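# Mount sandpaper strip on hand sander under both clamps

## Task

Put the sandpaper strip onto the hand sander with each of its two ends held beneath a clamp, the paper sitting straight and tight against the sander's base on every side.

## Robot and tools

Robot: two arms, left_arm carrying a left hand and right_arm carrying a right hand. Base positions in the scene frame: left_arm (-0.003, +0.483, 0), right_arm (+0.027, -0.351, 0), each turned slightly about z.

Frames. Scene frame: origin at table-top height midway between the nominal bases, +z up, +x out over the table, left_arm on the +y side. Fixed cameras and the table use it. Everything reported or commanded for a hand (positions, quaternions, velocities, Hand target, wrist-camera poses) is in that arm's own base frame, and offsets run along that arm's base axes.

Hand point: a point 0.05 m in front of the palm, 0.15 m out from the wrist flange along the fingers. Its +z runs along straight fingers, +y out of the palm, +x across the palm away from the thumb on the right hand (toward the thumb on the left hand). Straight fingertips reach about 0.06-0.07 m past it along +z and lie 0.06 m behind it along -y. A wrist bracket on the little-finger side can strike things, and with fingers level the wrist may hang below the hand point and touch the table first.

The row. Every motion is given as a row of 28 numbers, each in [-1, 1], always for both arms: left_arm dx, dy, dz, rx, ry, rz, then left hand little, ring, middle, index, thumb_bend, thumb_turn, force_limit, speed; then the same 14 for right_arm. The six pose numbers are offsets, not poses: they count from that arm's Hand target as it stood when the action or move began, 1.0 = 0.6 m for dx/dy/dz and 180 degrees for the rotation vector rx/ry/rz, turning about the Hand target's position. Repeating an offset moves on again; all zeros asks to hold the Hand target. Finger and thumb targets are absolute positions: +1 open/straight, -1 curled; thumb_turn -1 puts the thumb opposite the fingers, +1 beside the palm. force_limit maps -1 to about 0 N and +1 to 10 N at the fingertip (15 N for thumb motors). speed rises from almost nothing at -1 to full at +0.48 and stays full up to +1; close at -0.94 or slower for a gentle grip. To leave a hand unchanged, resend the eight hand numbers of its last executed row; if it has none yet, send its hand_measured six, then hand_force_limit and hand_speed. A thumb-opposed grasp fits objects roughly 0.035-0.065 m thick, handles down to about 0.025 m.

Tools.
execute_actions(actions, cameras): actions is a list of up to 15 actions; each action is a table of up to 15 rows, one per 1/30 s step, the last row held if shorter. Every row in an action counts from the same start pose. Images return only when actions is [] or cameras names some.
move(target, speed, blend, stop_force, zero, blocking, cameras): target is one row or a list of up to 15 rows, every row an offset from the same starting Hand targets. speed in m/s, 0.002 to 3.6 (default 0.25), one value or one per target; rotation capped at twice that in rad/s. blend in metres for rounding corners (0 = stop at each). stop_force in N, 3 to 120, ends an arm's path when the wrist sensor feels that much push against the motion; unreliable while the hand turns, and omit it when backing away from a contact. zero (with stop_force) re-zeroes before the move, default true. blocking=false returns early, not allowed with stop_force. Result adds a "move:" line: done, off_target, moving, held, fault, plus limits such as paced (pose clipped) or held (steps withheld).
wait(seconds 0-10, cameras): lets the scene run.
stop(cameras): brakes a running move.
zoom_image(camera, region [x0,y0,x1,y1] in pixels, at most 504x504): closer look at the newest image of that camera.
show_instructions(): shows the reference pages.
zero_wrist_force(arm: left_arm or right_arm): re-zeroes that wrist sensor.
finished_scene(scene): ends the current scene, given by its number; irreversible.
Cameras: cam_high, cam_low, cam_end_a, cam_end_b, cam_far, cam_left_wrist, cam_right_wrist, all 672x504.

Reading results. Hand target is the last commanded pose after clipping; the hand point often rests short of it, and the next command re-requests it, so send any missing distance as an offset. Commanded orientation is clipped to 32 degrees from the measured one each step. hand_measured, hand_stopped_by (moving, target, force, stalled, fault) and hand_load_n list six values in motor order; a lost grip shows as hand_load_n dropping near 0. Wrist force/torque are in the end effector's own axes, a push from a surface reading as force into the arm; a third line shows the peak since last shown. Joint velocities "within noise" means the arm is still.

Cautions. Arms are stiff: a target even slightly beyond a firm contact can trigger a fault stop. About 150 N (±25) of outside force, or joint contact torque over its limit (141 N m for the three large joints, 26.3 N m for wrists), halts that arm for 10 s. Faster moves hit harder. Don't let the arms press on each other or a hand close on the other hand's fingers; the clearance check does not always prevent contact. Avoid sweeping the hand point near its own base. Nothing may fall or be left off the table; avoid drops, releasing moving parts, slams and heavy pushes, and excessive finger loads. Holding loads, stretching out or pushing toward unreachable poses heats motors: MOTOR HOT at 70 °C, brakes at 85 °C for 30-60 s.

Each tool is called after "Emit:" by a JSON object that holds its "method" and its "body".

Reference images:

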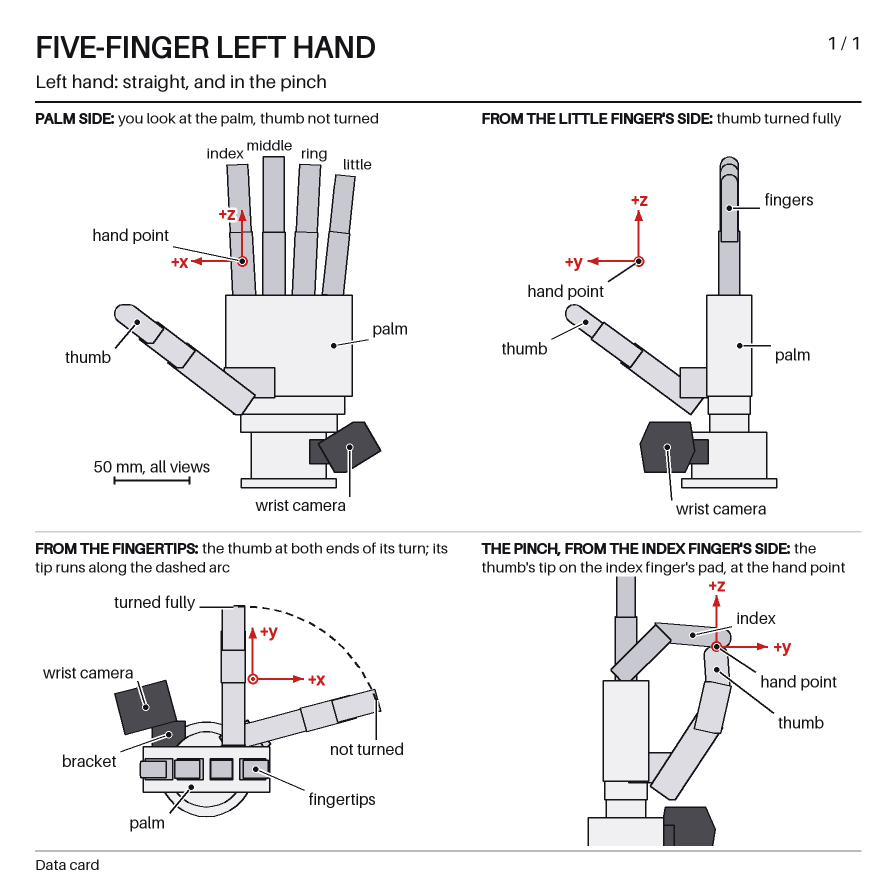

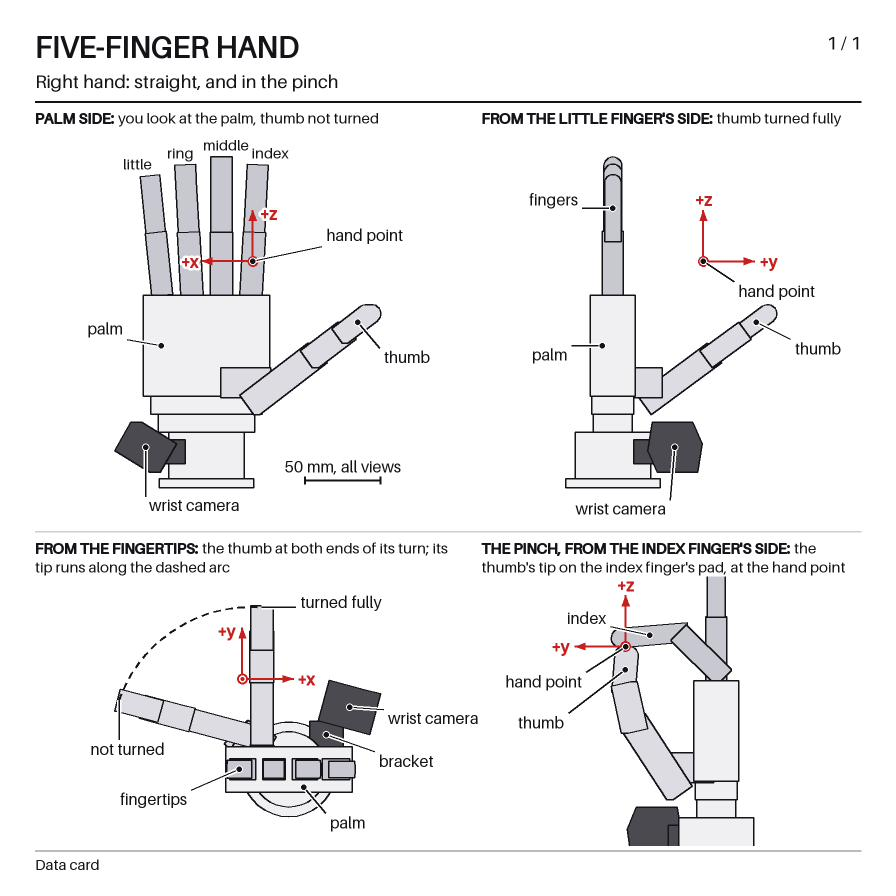

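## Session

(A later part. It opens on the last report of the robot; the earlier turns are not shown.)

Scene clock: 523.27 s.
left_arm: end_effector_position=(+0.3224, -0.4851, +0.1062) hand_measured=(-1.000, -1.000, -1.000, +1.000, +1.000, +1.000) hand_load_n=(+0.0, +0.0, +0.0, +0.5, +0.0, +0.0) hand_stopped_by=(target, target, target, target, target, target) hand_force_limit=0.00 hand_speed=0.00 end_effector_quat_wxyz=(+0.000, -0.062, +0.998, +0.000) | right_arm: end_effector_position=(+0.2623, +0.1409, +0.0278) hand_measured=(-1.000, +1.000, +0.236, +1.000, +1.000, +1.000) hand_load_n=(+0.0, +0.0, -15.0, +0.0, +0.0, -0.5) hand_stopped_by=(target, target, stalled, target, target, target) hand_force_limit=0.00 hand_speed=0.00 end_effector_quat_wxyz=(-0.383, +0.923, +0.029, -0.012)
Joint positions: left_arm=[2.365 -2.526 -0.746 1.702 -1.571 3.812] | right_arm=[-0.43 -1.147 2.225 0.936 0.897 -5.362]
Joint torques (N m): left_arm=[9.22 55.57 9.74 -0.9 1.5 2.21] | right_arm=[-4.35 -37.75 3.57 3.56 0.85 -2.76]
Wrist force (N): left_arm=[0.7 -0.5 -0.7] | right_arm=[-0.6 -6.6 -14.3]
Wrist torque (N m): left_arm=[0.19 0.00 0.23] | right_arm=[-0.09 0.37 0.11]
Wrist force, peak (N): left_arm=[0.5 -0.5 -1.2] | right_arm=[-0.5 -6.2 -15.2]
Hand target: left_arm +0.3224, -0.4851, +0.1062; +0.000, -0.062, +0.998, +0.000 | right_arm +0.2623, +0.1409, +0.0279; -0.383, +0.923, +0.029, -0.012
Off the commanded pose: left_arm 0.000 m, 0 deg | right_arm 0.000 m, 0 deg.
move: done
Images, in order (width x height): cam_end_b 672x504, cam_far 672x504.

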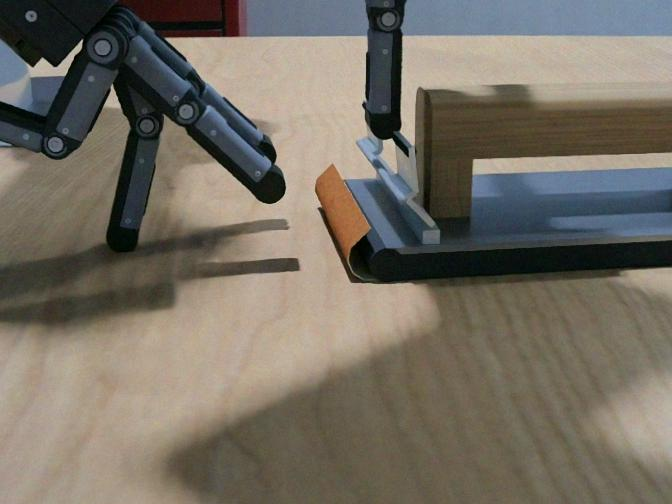

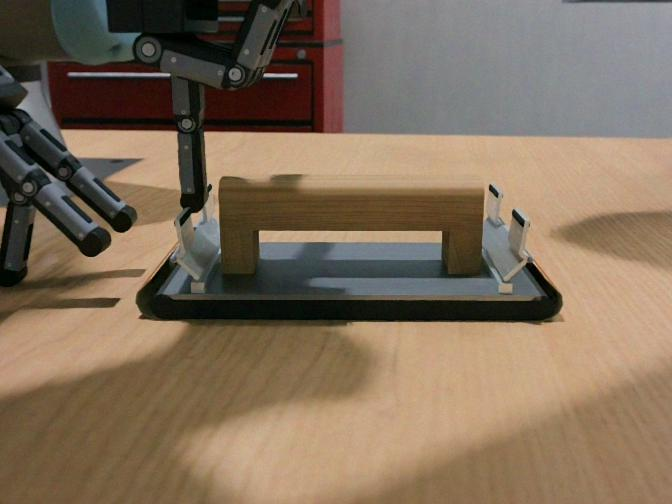

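Emit:
{"method": "move", "body": {"target": [0, 0, 0, 0, 0, 0, -1, -1, -1, 1, 1, 1, 0, 0, 0, -0.05, 0.1, 0, 0, 0, -1, 1, 0.8, 1, 1, 1, 0, 0], "speed": 0.1}}

Emit:
{"method": "move", "body": {"target": [0, 0, 0, 0, 0, 0, -1, -1, -1, 1, 1, 1, 0, 0, 0, 0.05, -0.1, 0, 0, 0, -1, 1, 0.82, 1, 1, 1, 0, 0], "speed": 0.1, "cameras": ["cam_far", "cam_end_b", "cam_low"]}}

Emit:
{"method": "zoom_image", "body": {"camera": "cam_end_b", "region": [190, 80, 430, 310]}}

Emit:
{"method": "zoom_image", "body": {"camera": "cam_far", "region": [60, 170, 260, 330]}}

Scene clock: 532.67 s.
left_arm: end_effector_position=(+0.3224, -0.4851, +0.1062) hand_measured=(-1.000, -1.000, -1.000, +1.000, +1.000, +1.000) hand_load_n=(+0.0, +0.0, +0.0, +0.0, +0.0, +0.0) hand_stopped_by=(target, target, target, target, target, target) hand_force_limit=0.00 hand_speed=0.00 end_effector_quat_wxyz=(+0.000, -0.062, +0.998, +0.000) | right_arm: end_effector_position=(+0.2623, +0.1109, +0.0878) hand_measured=(-1.000, +1.000, +0.236, +1.000, +1.000, +1.000) hand_load_n=(+0.0, +0.0, +0.0, +0.0, +0.0, +0.0) hand_stopped_by=(target, target, stalled, target, target, target) hand_force_limit=0.00 hand_speed=0.00 end_effector_quat_wxyz=(-0.383, +0.923, +0.029, -0.012)
Joint positions: left_arm=[2.365 -2.526 -0.746 1.702 -1.571 3.812] | right_arm=[-0.528 -1.285 2.203 1.161 0.942 -5.472]
Joint torques (N m): left_arm=[9.27 55.57 10.28 -0.77 1.51 2.08] | right_arm=[-6.48 -39 -19.28 5.3 0.86 -2.82]
Wrist force (N): left_arm=[0.6 -0.3 -1.1] | right_arm=[-0.5 -0.4 0.3]
Wrist torque (N m): left_arm=[0.25 0.01 0.22] | right_arm=[-0.08 0.01 0.24]
Wrist force, peak (N): left_arm=[0.8 -0.7 -1.0] | right_arm=[-0.5 -6.5 -14.3]
Hand target: left_arm +0.3224, -0.4851, +0.1062; +0.000, -0.062, +0.998, +0.000 | right_arm +0.2623, +0.1109, +0.0879; -0.383, +0.923, +0.029, -0.012
Off the commanded pose: left_arm 0.000 m, 0 deg | right_arm 0.000 m, 0 deg.
move: done

Scene clock: 533.97 s.
left_arm: end_effector_position=(+0.3224, -0.4851, +0.1062) hand_measured=(-1.000, -1.000, -1.000, +1.000, +1.000, +1.000) hand_load_n=(+0.0, +0.5, +0.0, +0.0, -0.5, +0.0) hand_stopped_by=(target, target, target, target, target, target) hand_force_limit=0.00 hand_speed=0.00 end_effector_quat_wxyz=(+0.000, -0.062, +0.998, +0.000) | right_arm: end_effector_position=(+0.2623, +0.1409, +0.0279) hand_measured=(-1.000, +1.000, +0.820, +1.000, +1.000, +1.000) hand_load_n=(+0.0, +0.0, +0.0, +0.0, -0.5, -0.5) hand_stopped_by=(target, target, target, target, target, target) hand_force_limit=0.00 hand_speed=0.00 end_effector_quat_wxyz=(-0.383, +0.923, +0.029, -0.012)
Joint positions: left_arm=[2.365 -2.526 -0.746 1.702 -1.571 3.812] | right_arm=[-0.43 -1.148 2.225 0.936 0.897 -5.362]
Joint torques (N m): left_arm=[9.62 55.37 10.09 -0.79 1.41 1.88] | right_arm=[5.44 -12.58 -16.6 0.92 -2.67 2.69]
Wrist force (N): left_arm=[0.3 -0.5 -0.9] | right_arm=[-0.5 0.0 0.4]
Wrist torque (N m): left_arm=[0.19 0.06 0.21] | right_arm=[-0.01 0.01 0.14]
Wrist force, peak (N): left_arm=[0.5 -0.6 -1.1] | right_arm=[-0.7 -1.0 0.1]
Hand target: left_arm +0.3224, -0.4851, +0.1062; +0.000, -0.062, +0.998, +0.000 | right_arm +0.2623, +0.1409, +0.0279; -0.383, +0.923, +0.029, -0.012
Off the commanded pose: left_arm 0.000 m, 0 deg | right_arm 0.000 m, 0 deg.
move: done
Images, in order (width x height): cam_low 672x504, cam_end_b 672x504, cam_far 672x504.

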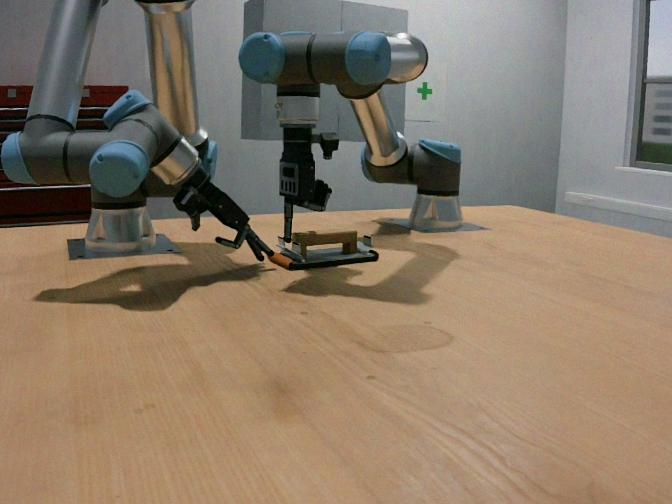

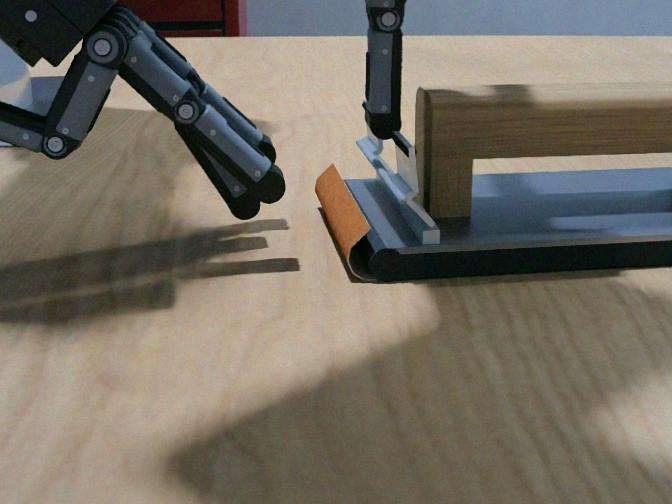

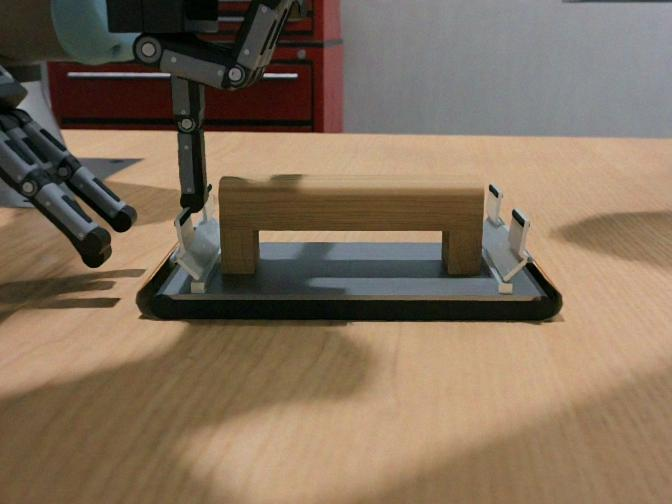

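Scaled by 2.100 from the camera's 672x504 image, which has a finer 960x720 frame.

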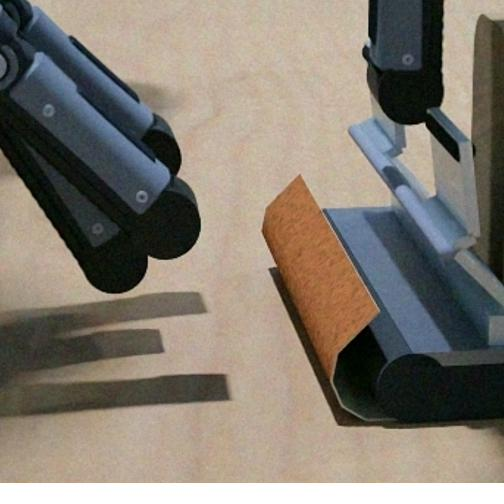

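Scaled by 2.520 from the camera's 672x504 image, which has a finer 960x720 frame.

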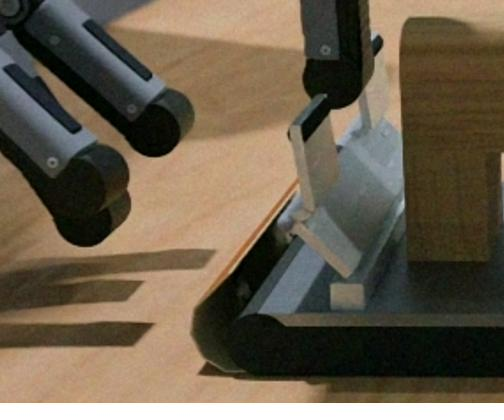

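Emit:
{"method": "move", "body": {"target": [[0, 0, 0, 0, 0, 0, -1, -1, -1, 1, 1, 1, 0, 0, 0.0421, -0.0257, 0.1, 0, 0, 0, -1, 1, 0.82, 1, 1, 1, 0, 0], [0, 0, 0, 0, 0, 0, -1, -1, -1, 1, 1, 1, 0, 0, 0.0421, -0.0257, 0.1, 0, 0, 0, -1, -1, -1, 1, 1, 1, 0, 0], [0, 0, 0, 0, 0, 0, -1, -1, -1, 1, 1, 1, 0, 0, 0.0421, -0.0057, -0.0132, 0, 0, 0, -1, -1, -1, 1, 1, 1, 0, 0]], "speed": 0.12}}

Emit:
{"method": "move", "body": {"target": [0, 0, 0, 0, 0, 0, -1, -1, -1, 1, 1, 1, 0, 0, 0, 0, -0.045, 0, 0, 0, -1, -1, -1, 1, 1, 1, 0, 0], "speed": 0.012, "stop_force": 4, "cameras": ["cam_end_b", "cam_far"]}}

Emit:
{"method": "zoom_image", "body": {"camera": "cam_end_b", "region": [190, 80, 430, 310]}}

Emit:
{"method": "zoom_image", "body": {"camera": "cam_far", "region": [60, 170, 260, 330]}}

Scene clock: 629.37 s.
left_arm: end_effector_position=(+0.3224, -0.4851, +0.1062) hand_measured=(-1.000, -1.000, -1.000, +1.000, +1.000, +1.000) hand_load_n=(+0.0, +0.0, +0.0, +0.0, +0.0, -0.5) hand_stopped_by=(target, target, target, target, target, target) hand_force_limit=0.00 hand_speed=0.00 end_effector_quat_wxyz=(+0.000, -0.062, +0.998, +0.000) | right_arm: end_effector_position=(+0.2875, +0.1375, +0.0200) hand_measured=(-1.000, -1.000, -1.000, +1.000, +1.000, +1.000) hand_load_n=(+0.0, +0.0, +0.0, +0.0, +0.0, -0.5) hand_stopped_by=(target, target, target, target, target, target) hand_force_limit=0.00 hand_speed=0.00 end_effector_quat_wxyz=(-0.383, +0.923, +0.029, -0.012)
Joint positions: left_arm=[2.365 -2.526 -0.746 1.702 -1.571 3.812] | right_arm=[-0.405 -1.092 2.148 0.939 0.887 -5.333]
Joint torques (N m): left_arm=[9.06 55.44 10.54 -0.83 1.41 1.88] | right_arm=[6.42 -14.91 -16.61 0.79 -2.72 2.66]
Wrist force (N): left_arm=[0.3 -0.4 -0.8] | right_arm=[-0.7 -0.4 0.4]
Wrist torque (N m): left_arm=[0.21 0.06 0.21] | right_arm=[-0.03 0.03 0.09]
Wrist force, peak (N): left_arm=[0.7 -0.6 -1.1] | right_arm=[-1.1 0.1 0.9]
Hand target: left_arm +0.3224, -0.4851, +0.1062; +0.000, -0.062, +0.998, +0.000 | right_arm +0.2875, +0.1375, +0.0199; -0.383, +0.923, +0.029, -0.012
Off the commanded pose: left_arm 0.000 m, 0 deg | right_arm 0.000 m, 0 deg.
move: done

Scene clock: 631.77 s.
left_arm: end_effector_position=(+0.3224, -0.4851, +0.1062) hand_measured=(-1.000, -1.000, -1.000, +1.000, +1.000, +1.000) hand_load_n=(+0.0, +0.0, +0.0, +0.0, +0.0, +0.0) hand_stopped_by=(target, target, target, target, target, target) hand_force_limit=0.00 hand_speed=0.00 end_effector_quat_wxyz=(+0.000, -0.062, +0.998, +0.000) | right_arm: end_effector_position=(+0.2875, +0.1375, +0.0044) hand_measured=(-1.000, -1.000, -1.000, +1.000, +1.000, +1.000) hand_load_n=(+0.0, +0.0, +0.0, +0.0, +0.0, +0.0) hand_stopped_by=(target, target, target, target, target, target) hand_force_limit=0.00 hand_speed=0.00 end_effector_quat_wxyz=(-0.383, +0.923, +0.029, -0.012)
Joint positions: left_arm=[2.365 -2.526 -0.746 1.702 -1.571 3.812] | right_arm=[-0.405 -1.053 2.151 0.897 0.887 -5.333]
Joint torques (N m): left_arm=[9.05 55.26 10.55 -0.8 1.46 1.84] | right_arm=[4.05 -44.39 -13.36 4.54 0.99 1.4]
Wrist force (N): left_arm=[0.3 -0.5 -1.2] | right_arm=[-0.5 -2.3 -3.7]
Wrist torque (N m): left_arm=[0.21 0.05 0.21] | right_arm=[0.25 0.03 0.09]
Wrist force, peak (N): left_arm=[0.3 -0.5 -1.2] | right_arm=[-0.3 -7.0 -13.8]
Hand target: left_arm +0.3224, -0.4851, +0.1062; +0.000, -0.062, +0.998, +0.000 | right_arm +0.2875, +0.1375, +0.0044; -0.383, +0.923, +0.029, -0.012 (not the last commanded pose)
Off the commanded pose: left_arm 0.000 m, 0 deg | right_arm 0.011 m, 0 deg.
move: contact (right_arm)
Images, in order (width x height): cam_end_b 672x504, cam_far 672x504.

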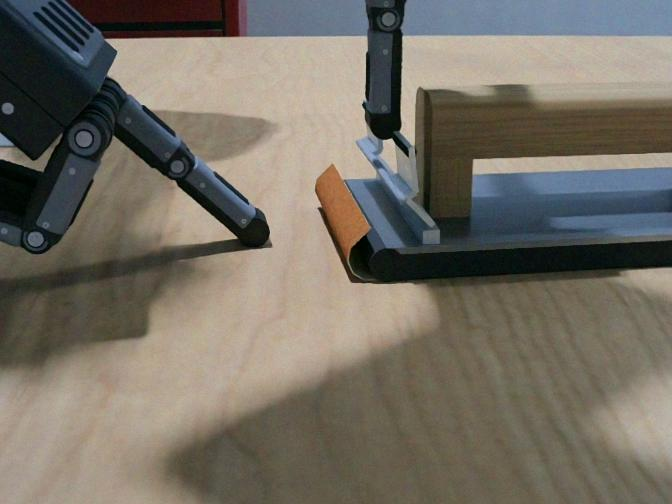

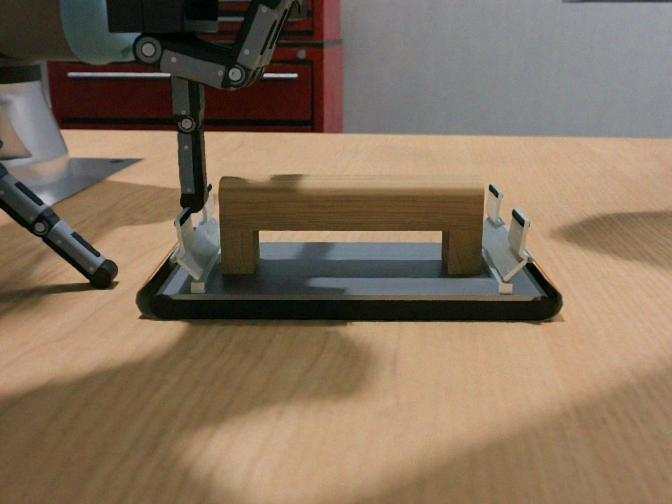

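Scaled by 2.100 from the camera's 672x504 image, which has a finer 960x720 frame.

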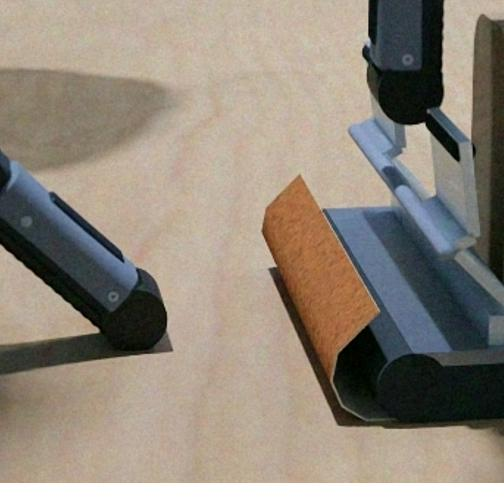

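Scaled by 2.520 from the camera's 672x504 image, which has a finer 960x720 frame.

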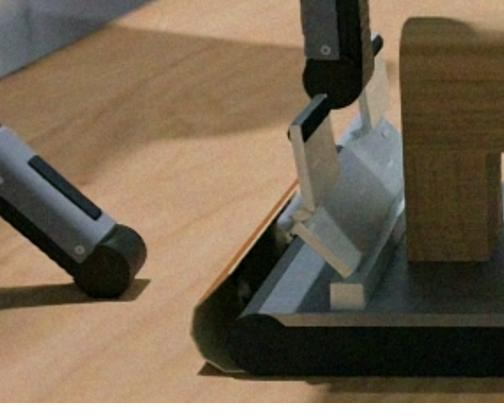

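Emit:
{"method": "move", "body": {"target": [0, 0, 0, 0, 0, 0, -1, -1, -1, 1, 1, 1, 0, 0, -0.0024, 0.0366, 0.0038, 0, 0, 0, -1, -1, -1, 1, 1, 1, 0, 0], "speed": 0.05}}

Emit:
{"method": "move", "body": {"target": [0, 0, 0, 0, 0, 0, -1, -1, -1, 1, 1, 1, 0, 0, -0.0008, 0.0127, 0, 0, 0, 0, -1, -1, -1, 1, 1, 1, 0, 0], "speed": 0.012, "stop_force": 5, "cameras": ["cam_end_b", "cam_far", "cam_end_a"]}}

Emit:
{"method": "zoom_image", "body": {"camera": "cam_end_b", "region": [300, 100, 460, 290]}}

Emit:
{"method": "zoom_image", "body": {"camera": "cam_far", "region": [100, 180, 260, 330]}}

Scene clock: 653.20 s.
left_arm: end_effector_position=(+0.3224, -0.4851, +0.1062) hand_measured=(-1.000, -1.000, -1.000, +1.000, +1.000, +1.000) hand_load_n=(+0.0, +0.0, +0.0, +0.0, +0.0, +0.0) hand_stopped_by=(target, target, target, target, target, target) hand_force_limit=0.00 hand_speed=0.00 end_effector_quat_wxyz=(+0.000, -0.062, +0.998, +0.000) | right_arm: end_effector_position=(+0.2861, +0.1594, +0.0066) hand_measured=(-1.000, -1.000, -1.000, +1.000, +1.000, +1.000) hand_load_n=(+0.0, +0.5, +0.0, +0.0, +0.0, -0.5) hand_stopped_by=(target, target, target, target, target, target) hand_force_limit=0.00 hand_speed=0.00 end_effector_quat_wxyz=(-0.383, +0.923, +0.029, -0.012)
Joint positions: left_arm=[2.365 -2.526 -0.746 1.702 -1.571 3.812] | right_arm=[-0.338 -1.069 2.145 0.866 0.861 -5.253]
Joint torques (N m): left_arm=[8.73 55.6 10.67 -0.84 1.45 1.85] | right_arm=[5.96 -45.52 -16.57 0.77 -2.7 2.82]
Wrist force (N): left_arm=[0.5 -0.5 -1.0] | right_arm=[-0.6 -0.6 0.2]
Wrist torque (N m): left_arm=[0.22 0.03 0.22] | right_arm=[-0.07 0.03 0.09]
Wrist force, peak (N): left_arm=[0.4 -0.5 -1.4] | right_arm=[-0.9 -2.7 -3.9]
Hand target: left_arm +0.3224, -0.4851, +0.1062; +0.000, -0.062, +0.998, +0.000 | right_arm +0.2861, +0.1594, +0.0066; -0.383, +0.923, +0.029, -0.012
Off the commanded pose: left_arm 0.000 m, 0 deg | right_arm 0.000 m, 0 deg.
move: done

Scene clock: 654.77 s.
left_arm: end_effector_position=(+0.3224, -0.4851, +0.1062) hand_measured=(-1.000, -1.000, -1.000, +1.000, +1.000, +1.000) hand_load_n=(+0.0, +0.5, +0.0, +0.0, +0.0, +0.0) hand_stopped_by=(target, target, target, target, target, target) hand_force_limit=0.00 hand_speed=0.00 end_effector_quat_wxyz=(+0.000, -0.062, +0.998, +0.000) | right_arm: end_effector_position=(+0.2856, +0.1671, +0.0066) hand_measured=(-1.000, -1.000, -1.000, +1.000, +1.000, +1.000) hand_load_n=(+0.0, +0.0, +0.0, +0.0, +0.0, +0.0) hand_stopped_by=(target, target, target, target, target, target) hand_force_limit=0.00 hand_speed=0.00 end_effector_quat_wxyz=(-0.383, +0.923, +0.029, -0.012)
Joint positions: left_arm=[2.365 -2.526 -0.746 1.702 -1.571 3.812] | right_arm=[-0.314 -1.072 2.142 0.853 0.852 -5.223]
Joint torques (N m): left_arm=[8.88 55.43 10.48 -0.82 1.44 1.71] | right_arm=[7.07 -44.29 -16.42 0.21 -2.86 2.87]
Wrist force (N): left_arm=[0.5 -0.5 -0.6] | right_arm=[-0.9 -1.4 -4.1]
Wrist torque (N m): left_arm=[0.18 0.03 0.23] | right_arm=[0.18 0.05 0.06]
Wrist force, peak (N): left_arm=[0.5 -0.4 -1.2] | right_arm=[-0.8 -1.5 -4.4]
Hand target: left_arm +0.3224, -0.4851, +0.1062; +0.000, -0.062, +0.998, +0.000 | right_arm +0.2856, +0.1671, +0.0066; -0.383, +0.923, +0.029, -0.012
Off the commanded pose: left_arm 0.000 m, 0 deg | right_arm 0.000 m, 0 deg.
move: done
Images, in order (width x height): cam_end_a 672x504, cam_end_b 672x504, cam_far 672x504.

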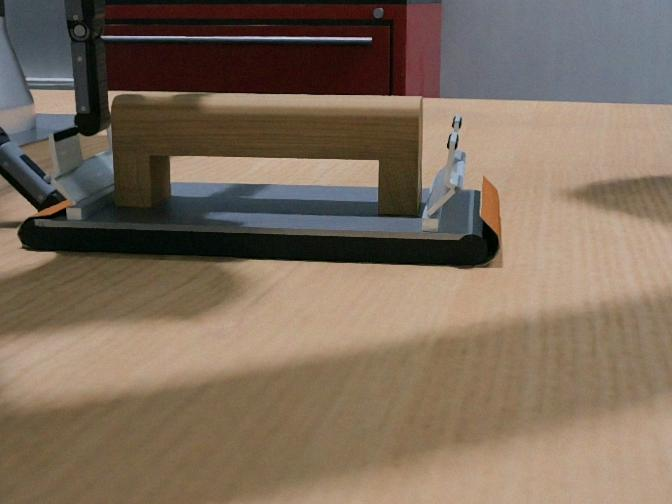

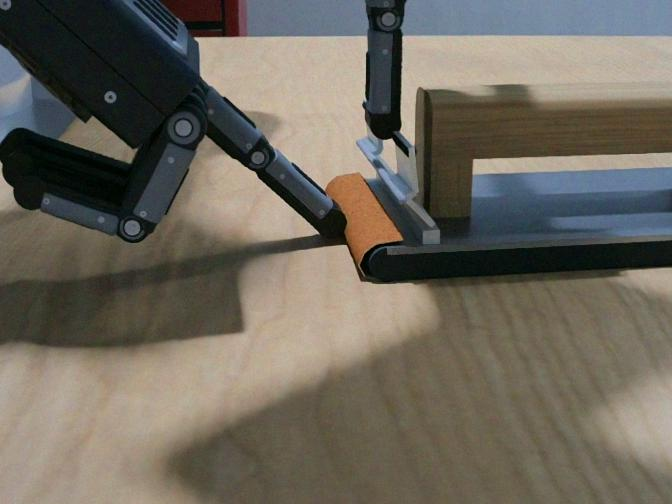

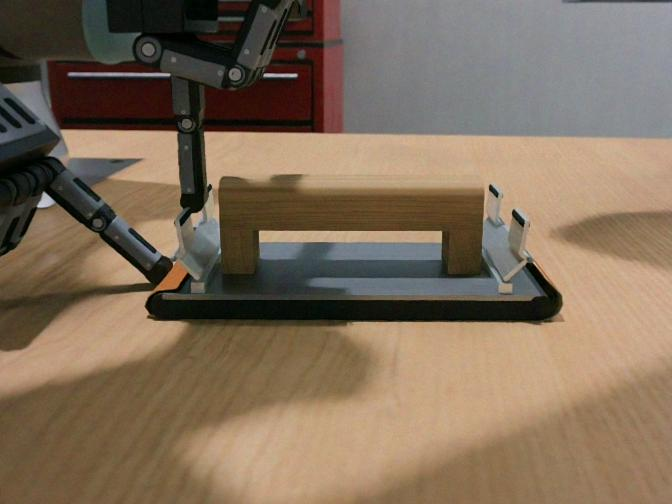

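Scaled by 2.653 from the camera's 672x504 image, which has a finer 960x720 frame.

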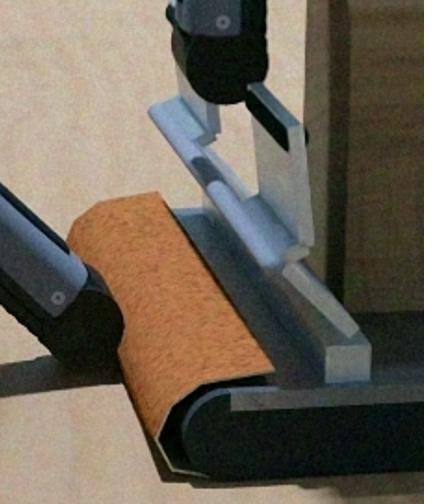

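Scaled by 3.150 from the camera's 672x504 image, which has a finer 960x720 frame.

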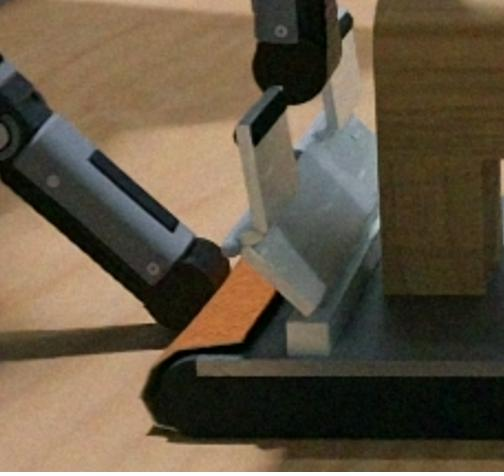

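Emit:
{"method": "move", "body": {"target": [0, 0, 0, 0, 0, 0, -1, -1, -1, 1, 1, 1, 0, 0, -0.0003, 0.004, 0, 0, 0, 0, -1, -1, -1, 1, 1, 1, 0, 0], "speed": 0.008, "stop_force": 6, "cameras": ["cam_end_b", "cam_far", "cam_end_a", "cam_right_wrist"]}}

Emit:
{"method": "zoom_image", "body": {"camera": "cam_end_b", "region": [300, 100, 460, 290]}}

Emit:
{"method": "zoom_image", "body": {"camera": "cam_far", "region": [100, 180, 260, 330]}}

Scene clock: 666.57 s.
left_arm: end_effector_position=(+0.3224, -0.4851, +0.1062) hand_measured=(-1.000, -1.000, -1.000, +1.000, +1.000, +1.000) hand_load_n=(+0.0, +0.0, +0.0, +0.0, +0.0, +0.0) hand_stopped_by=(target, target, target, target, target, target) hand_force_limit=0.00 hand_speed=0.00 end_effector_quat_wxyz=(+0.000, -0.062, +0.998, +0.000) | right_arm: end_effector_position=(+0.2854, +0.1695, +0.0066) hand_measured=(-1.000, -1.000, -1.000, +1.000, +1.000, +1.000) hand_load_n=(+0.0, +0.0, +0.0, +0.0, +0.0, +0.0) hand_stopped_by=(target, target, target, target, target, target) hand_force_limit=0.00 hand_speed=0.00 end_effector_quat_wxyz=(-0.383, +0.923, +0.029, -0.012)
Joint positions: left_arm=[2.365 -2.526 -0.746 1.702 -1.571 3.812] | right_arm=[-0.307 -1.073 2.141 0.849 0.85 -5.214]
Joint torques (N m): left_arm=[9.15 55.37 10.62 -0.81 1.43 1.69] | right_arm=[7.9 -44.35 -16.22 0.38 -2.89 2.81]
Wrist force (N): left_arm=[0.5 -0.4 -0.9] | right_arm=[-0.9 0.2 -5.5]
Wrist torque (N m): left_arm=[0.22 0.03 0.21] | right_arm=[0.29 0.07 0.08]
Wrist force, peak (N): left_arm=[0.7 -0.7 -1.0] | right_arm=[-1.0 0.1 -5.7]
Hand target: left_arm +0.3224, -0.4851, +0.1062; +0.000, -0.062, +0.998, +0.000 | right_arm +0.2854, +0.1695, +0.0066; -0.383, +0.923, +0.029, -0.012
Off the commanded pose: left_arm 0.000 m, 0 deg | right_arm 0.000 m, 0 deg.
move: done
camera_calibration:
cam_right_wrist: T_world_to_cam=[[0.351518, -0.663911, -0.660043, 0.0128107], [-0.795117, -0.583897, 0.163865, 0.327699], [-0.49419, 0.46721, -0.733138, 0.189344], [0, 0, 0, 1]] pos_world=[0.349627, 0.111384, 0.093572]
Images, in order (width x height): cam_end_a 672x504, cam_end_b 672x504, cam_far 672x504, cam_right_wrist 672x504.

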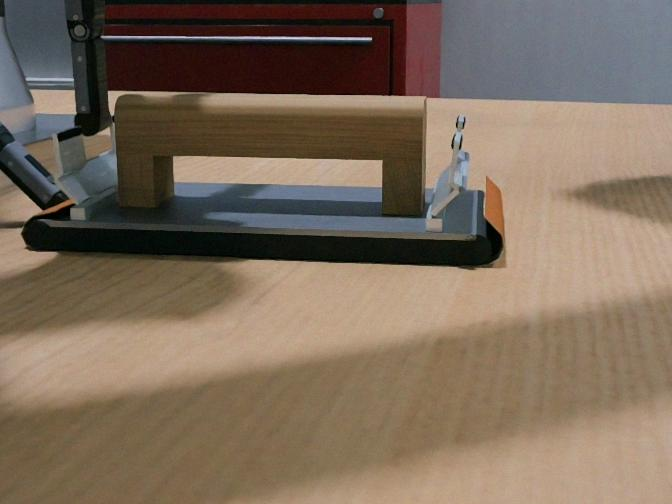

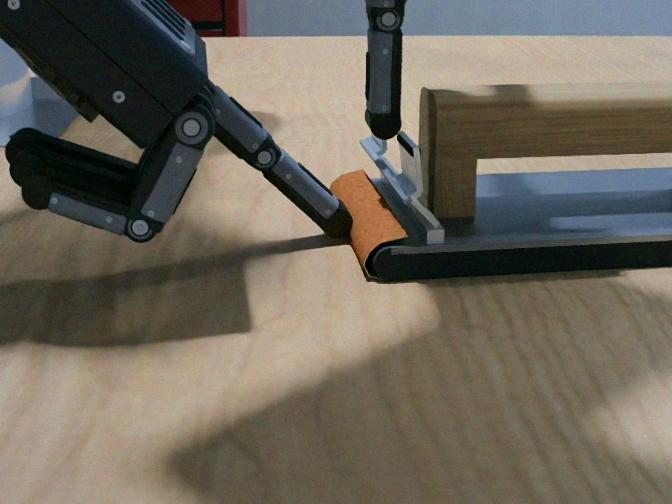

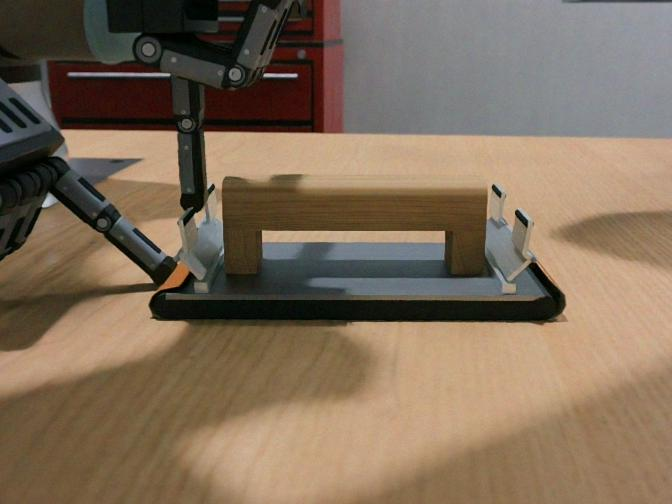

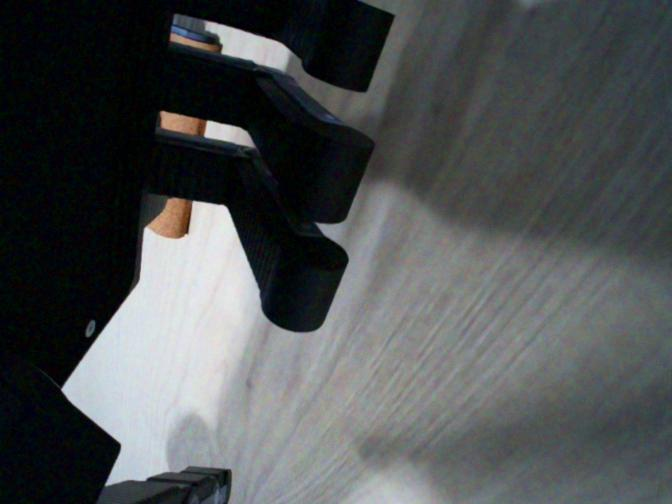

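Scaled by 2.653 from the camera's 672x504 image, which has a finer 960x720 frame.

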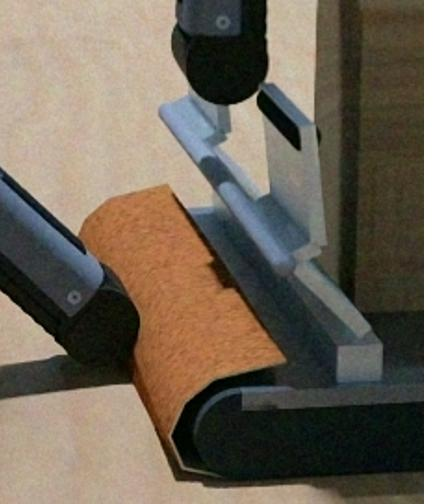

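Scaled by 3.150 from the camera's 672x504 image, which has a finer 960x720 frame.

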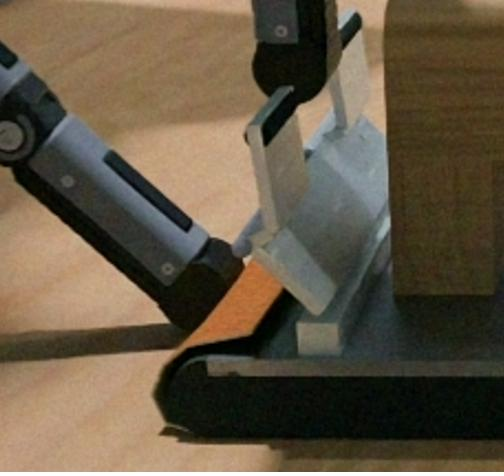

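Emit:
{"method": "move", "body": {"target": [-0.0007, 0.0058, -0.0133, 0, 0, 0, -1, -1, -1, 1, 1, 1, 0, 0, 0, 0, 0, 0, 0, 0, -1, -1, -1, 1, 1, 1, 0, 0], "speed": 0.03}}

Emit:
{"method": "move", "body": {"target": [0, 0, -0.015, 0, 0, 0, -1, -1, -1, 1, 1, 1, 0, 0, 0, 0, 0, 0, 0, 0, -1, -1, -1, 1, 1, 1, 0, 0], "speed": 0.012, "stop_force": 8, "cameras": ["cam_end_b", "cam_far", "cam_end_a", "cam_low"]}}

Emit:
{"method": "zoom_image", "body": {"camera": "cam_end_b", "region": [300, 100, 460, 290]}}

Emit:
{"method": "zoom_image", "body": {"camera": "cam_far", "region": [100, 180, 260, 330]}}

Scene clock: 686.90 s.
left_arm: end_effector_position=(+0.3220, -0.4817, +0.0983) hand_measured=(-1.000, -1.000, -1.000, +1.000, +1.000, +1.000) hand_load_n=(+0.0, +0.0, +0.0, +0.0, +0.0, +0.5) hand_stopped_by=(target, target, target, target, target, target) hand_force_limit=0.00 hand_speed=0.00 end_effector_quat_wxyz=(+0.000, -0.062, +0.998, +0.000) | right_arm: end_effector_position=(+0.2854, +0.1695, +0.0066) hand_measured=(-1.000, -1.000, -1.000, +1.000, +1.000, +1.000) hand_load_n=(+0.0, +0.0, +0.0, +0.0, +0.0, -0.5) hand_stopped_by=(target, target, target, target, target, target) hand_force_limit=0.00 hand_speed=0.00 end_effector_quat_wxyz=(-0.383, +0.923, +0.029, -0.012)
Joint positions: left_arm=[2.368 -2.52 -0.78 1.729 -1.571 3.815] | right_arm=[-0.307 -1.073 2.141 0.849 0.85 -5.214]
Joint torques (N m): left_arm=[9.89 61.23 9.12 -0.85 0.41 2.27] | right_arm=[7.68 -44.36 -15.98 0.42 -3.03 2.75]
Wrist force (N): left_arm=[0.7 0.0 -0.9] | right_arm=[-0.8 0.0 -5.5]
Wrist torque (N m): left_arm=[0.28 0.04 0.22] | right_arm=[0.26 0.05 0.08]
Wrist force, peak (N): left_arm=[0.8 -0.3 -1.0] | right_arm=[-0.9 -0.2 -5.9]
Hand target: left_arm +0.3220, -0.4817, +0.0982; +0.000, -0.062, +0.998, +0.000 | right_arm +0.2854, +0.1695, +0.0066; -0.383, +0.923, +0.029, -0.012
Off the commanded pose: left_arm 0.000 m, 0 deg | right_arm 0.000 m, 0 deg.
move: done

Scene clock: 688.43 s.
left_arm: end_effector_position=(+0.3220, -0.4816, +0.0947) hand_measured=(-1.000, -1.000, -1.000, +1.000, +1.000, +1.000) hand_load_n=(+0.0, +0.0, +0.5, -5.5, +0.0, +0.0) hand_stopped_by=(target, target, target, target, target, target) hand_force_limit=0.00 hand_speed=0.00 end_effector_quat_wxyz=(+0.000, -0.062, +0.998, +0.000) | right_arm: end_effector_position=(+0.2854, +0.1695, +0.0066) hand_measured=(-1.000, -1.000, -1.000, +1.000, +1.000, +1.000) hand_load_n=(+0.0, +0.0, +0.0, -0.5, -0.5, +0.0) hand_stopped_by=(target, target, target, target, target, target) hand_force_limit=0.00 hand_speed=0.00 end_effector_quat_wxyz=(-0.383, +0.923, +0.029, -0.012)
Joint positions: left_arm=[2.368 -2.521 -0.786 1.737 -1.571 3.815] | right_arm=[-0.307 -1.073 2.141 0.849 0.85 -5.214]
Joint torques (N m): left_arm=[5.45 57.81 27.44 -2.46 0.26 1.73] | right_arm=[7.23 -44.08 -15.86 0.5 -2.97 2.58]
Wrist force (N): left_arm=[0.6 3.9 -7.0] | right_arm=[-1.1 0.0 -5.6]
Wrist torque (N m): left_arm=[0.49 0.07 0.20] | right_arm=[0.27 0.10 0.06]
Wrist force, peak (N): left_arm=[0.1 4.0 -13.2] | right_arm=[-1.1 -0.3 -5.8]
Hand target: left_arm +0.3220, -0.4816, +0.0947; +0.000, -0.062, +0.998, +0.000 (not the last commanded pose) | right_arm +0.2854, +0.1695, +0.0066; -0.383, +0.923, +0.029, -0.012
Off the commanded pose: left_arm 0.005 m, 0 deg | right_arm 0.000 m, 0 deg.
move: contact (left_arm)
Images, in order (width x height): cam_low 672x504, cam_end_a 672x504, cam_end_b 672x504, cam_far 672x504.

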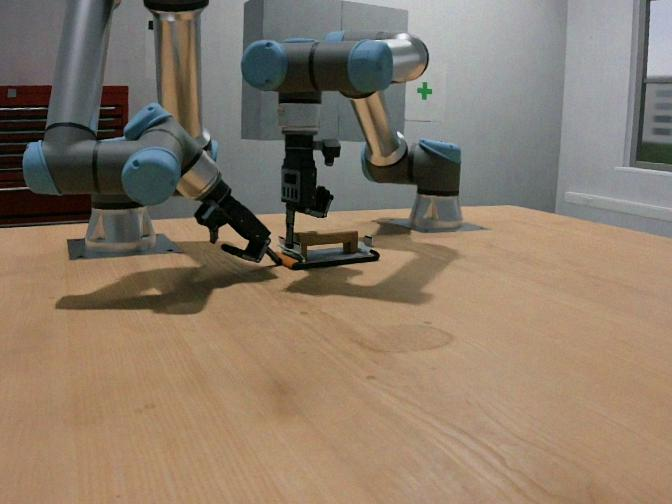

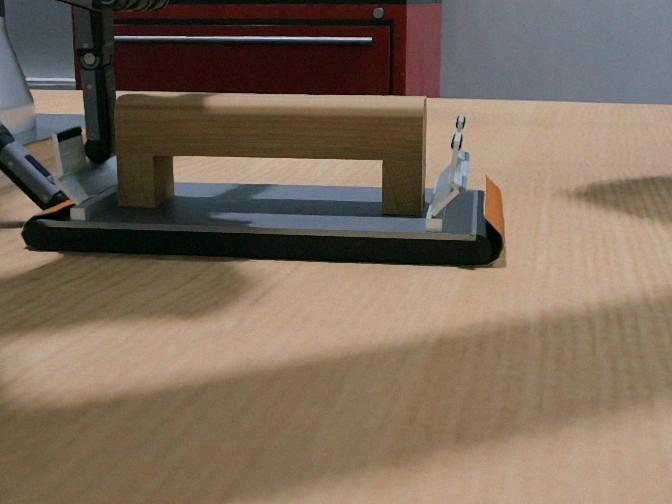

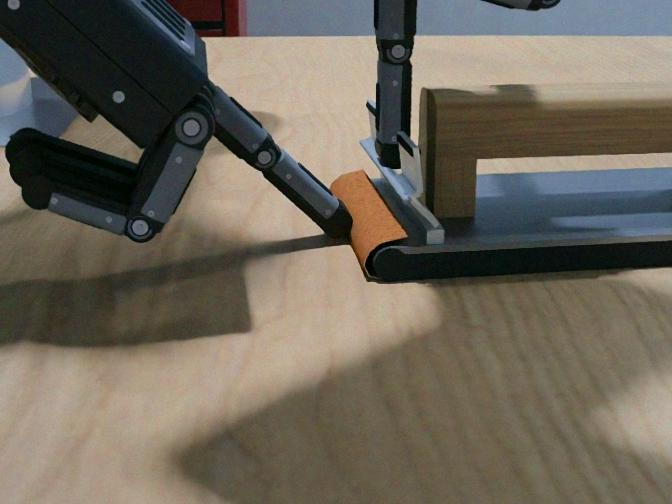

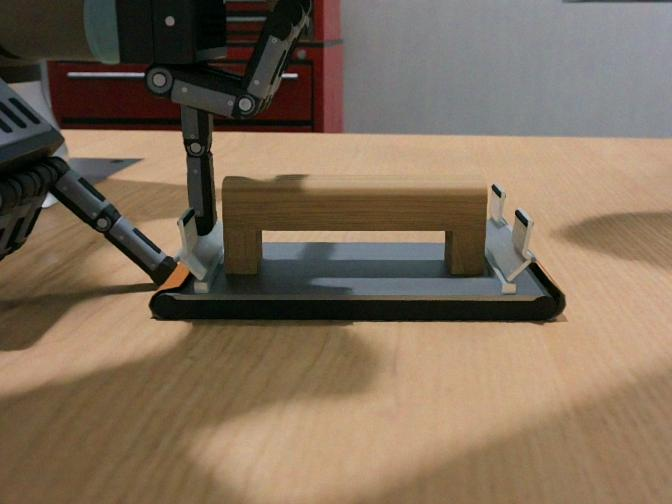

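Scaled by 2.653 from the camera's 672x504 image, which has a finer 960x720 frame.

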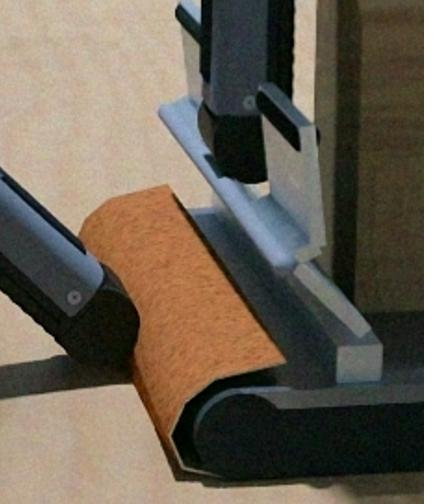

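Scaled by 3.150 from the camera's 672x504 image, which has a finer 960x720 frame.

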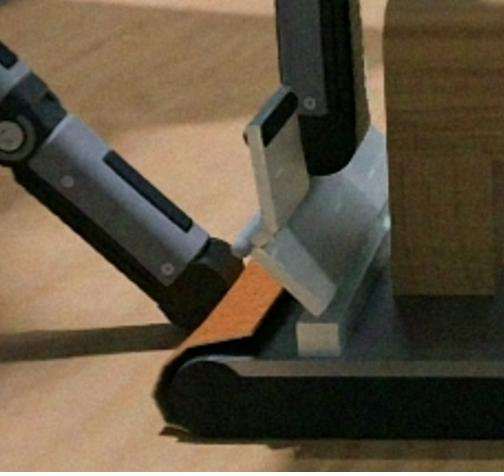

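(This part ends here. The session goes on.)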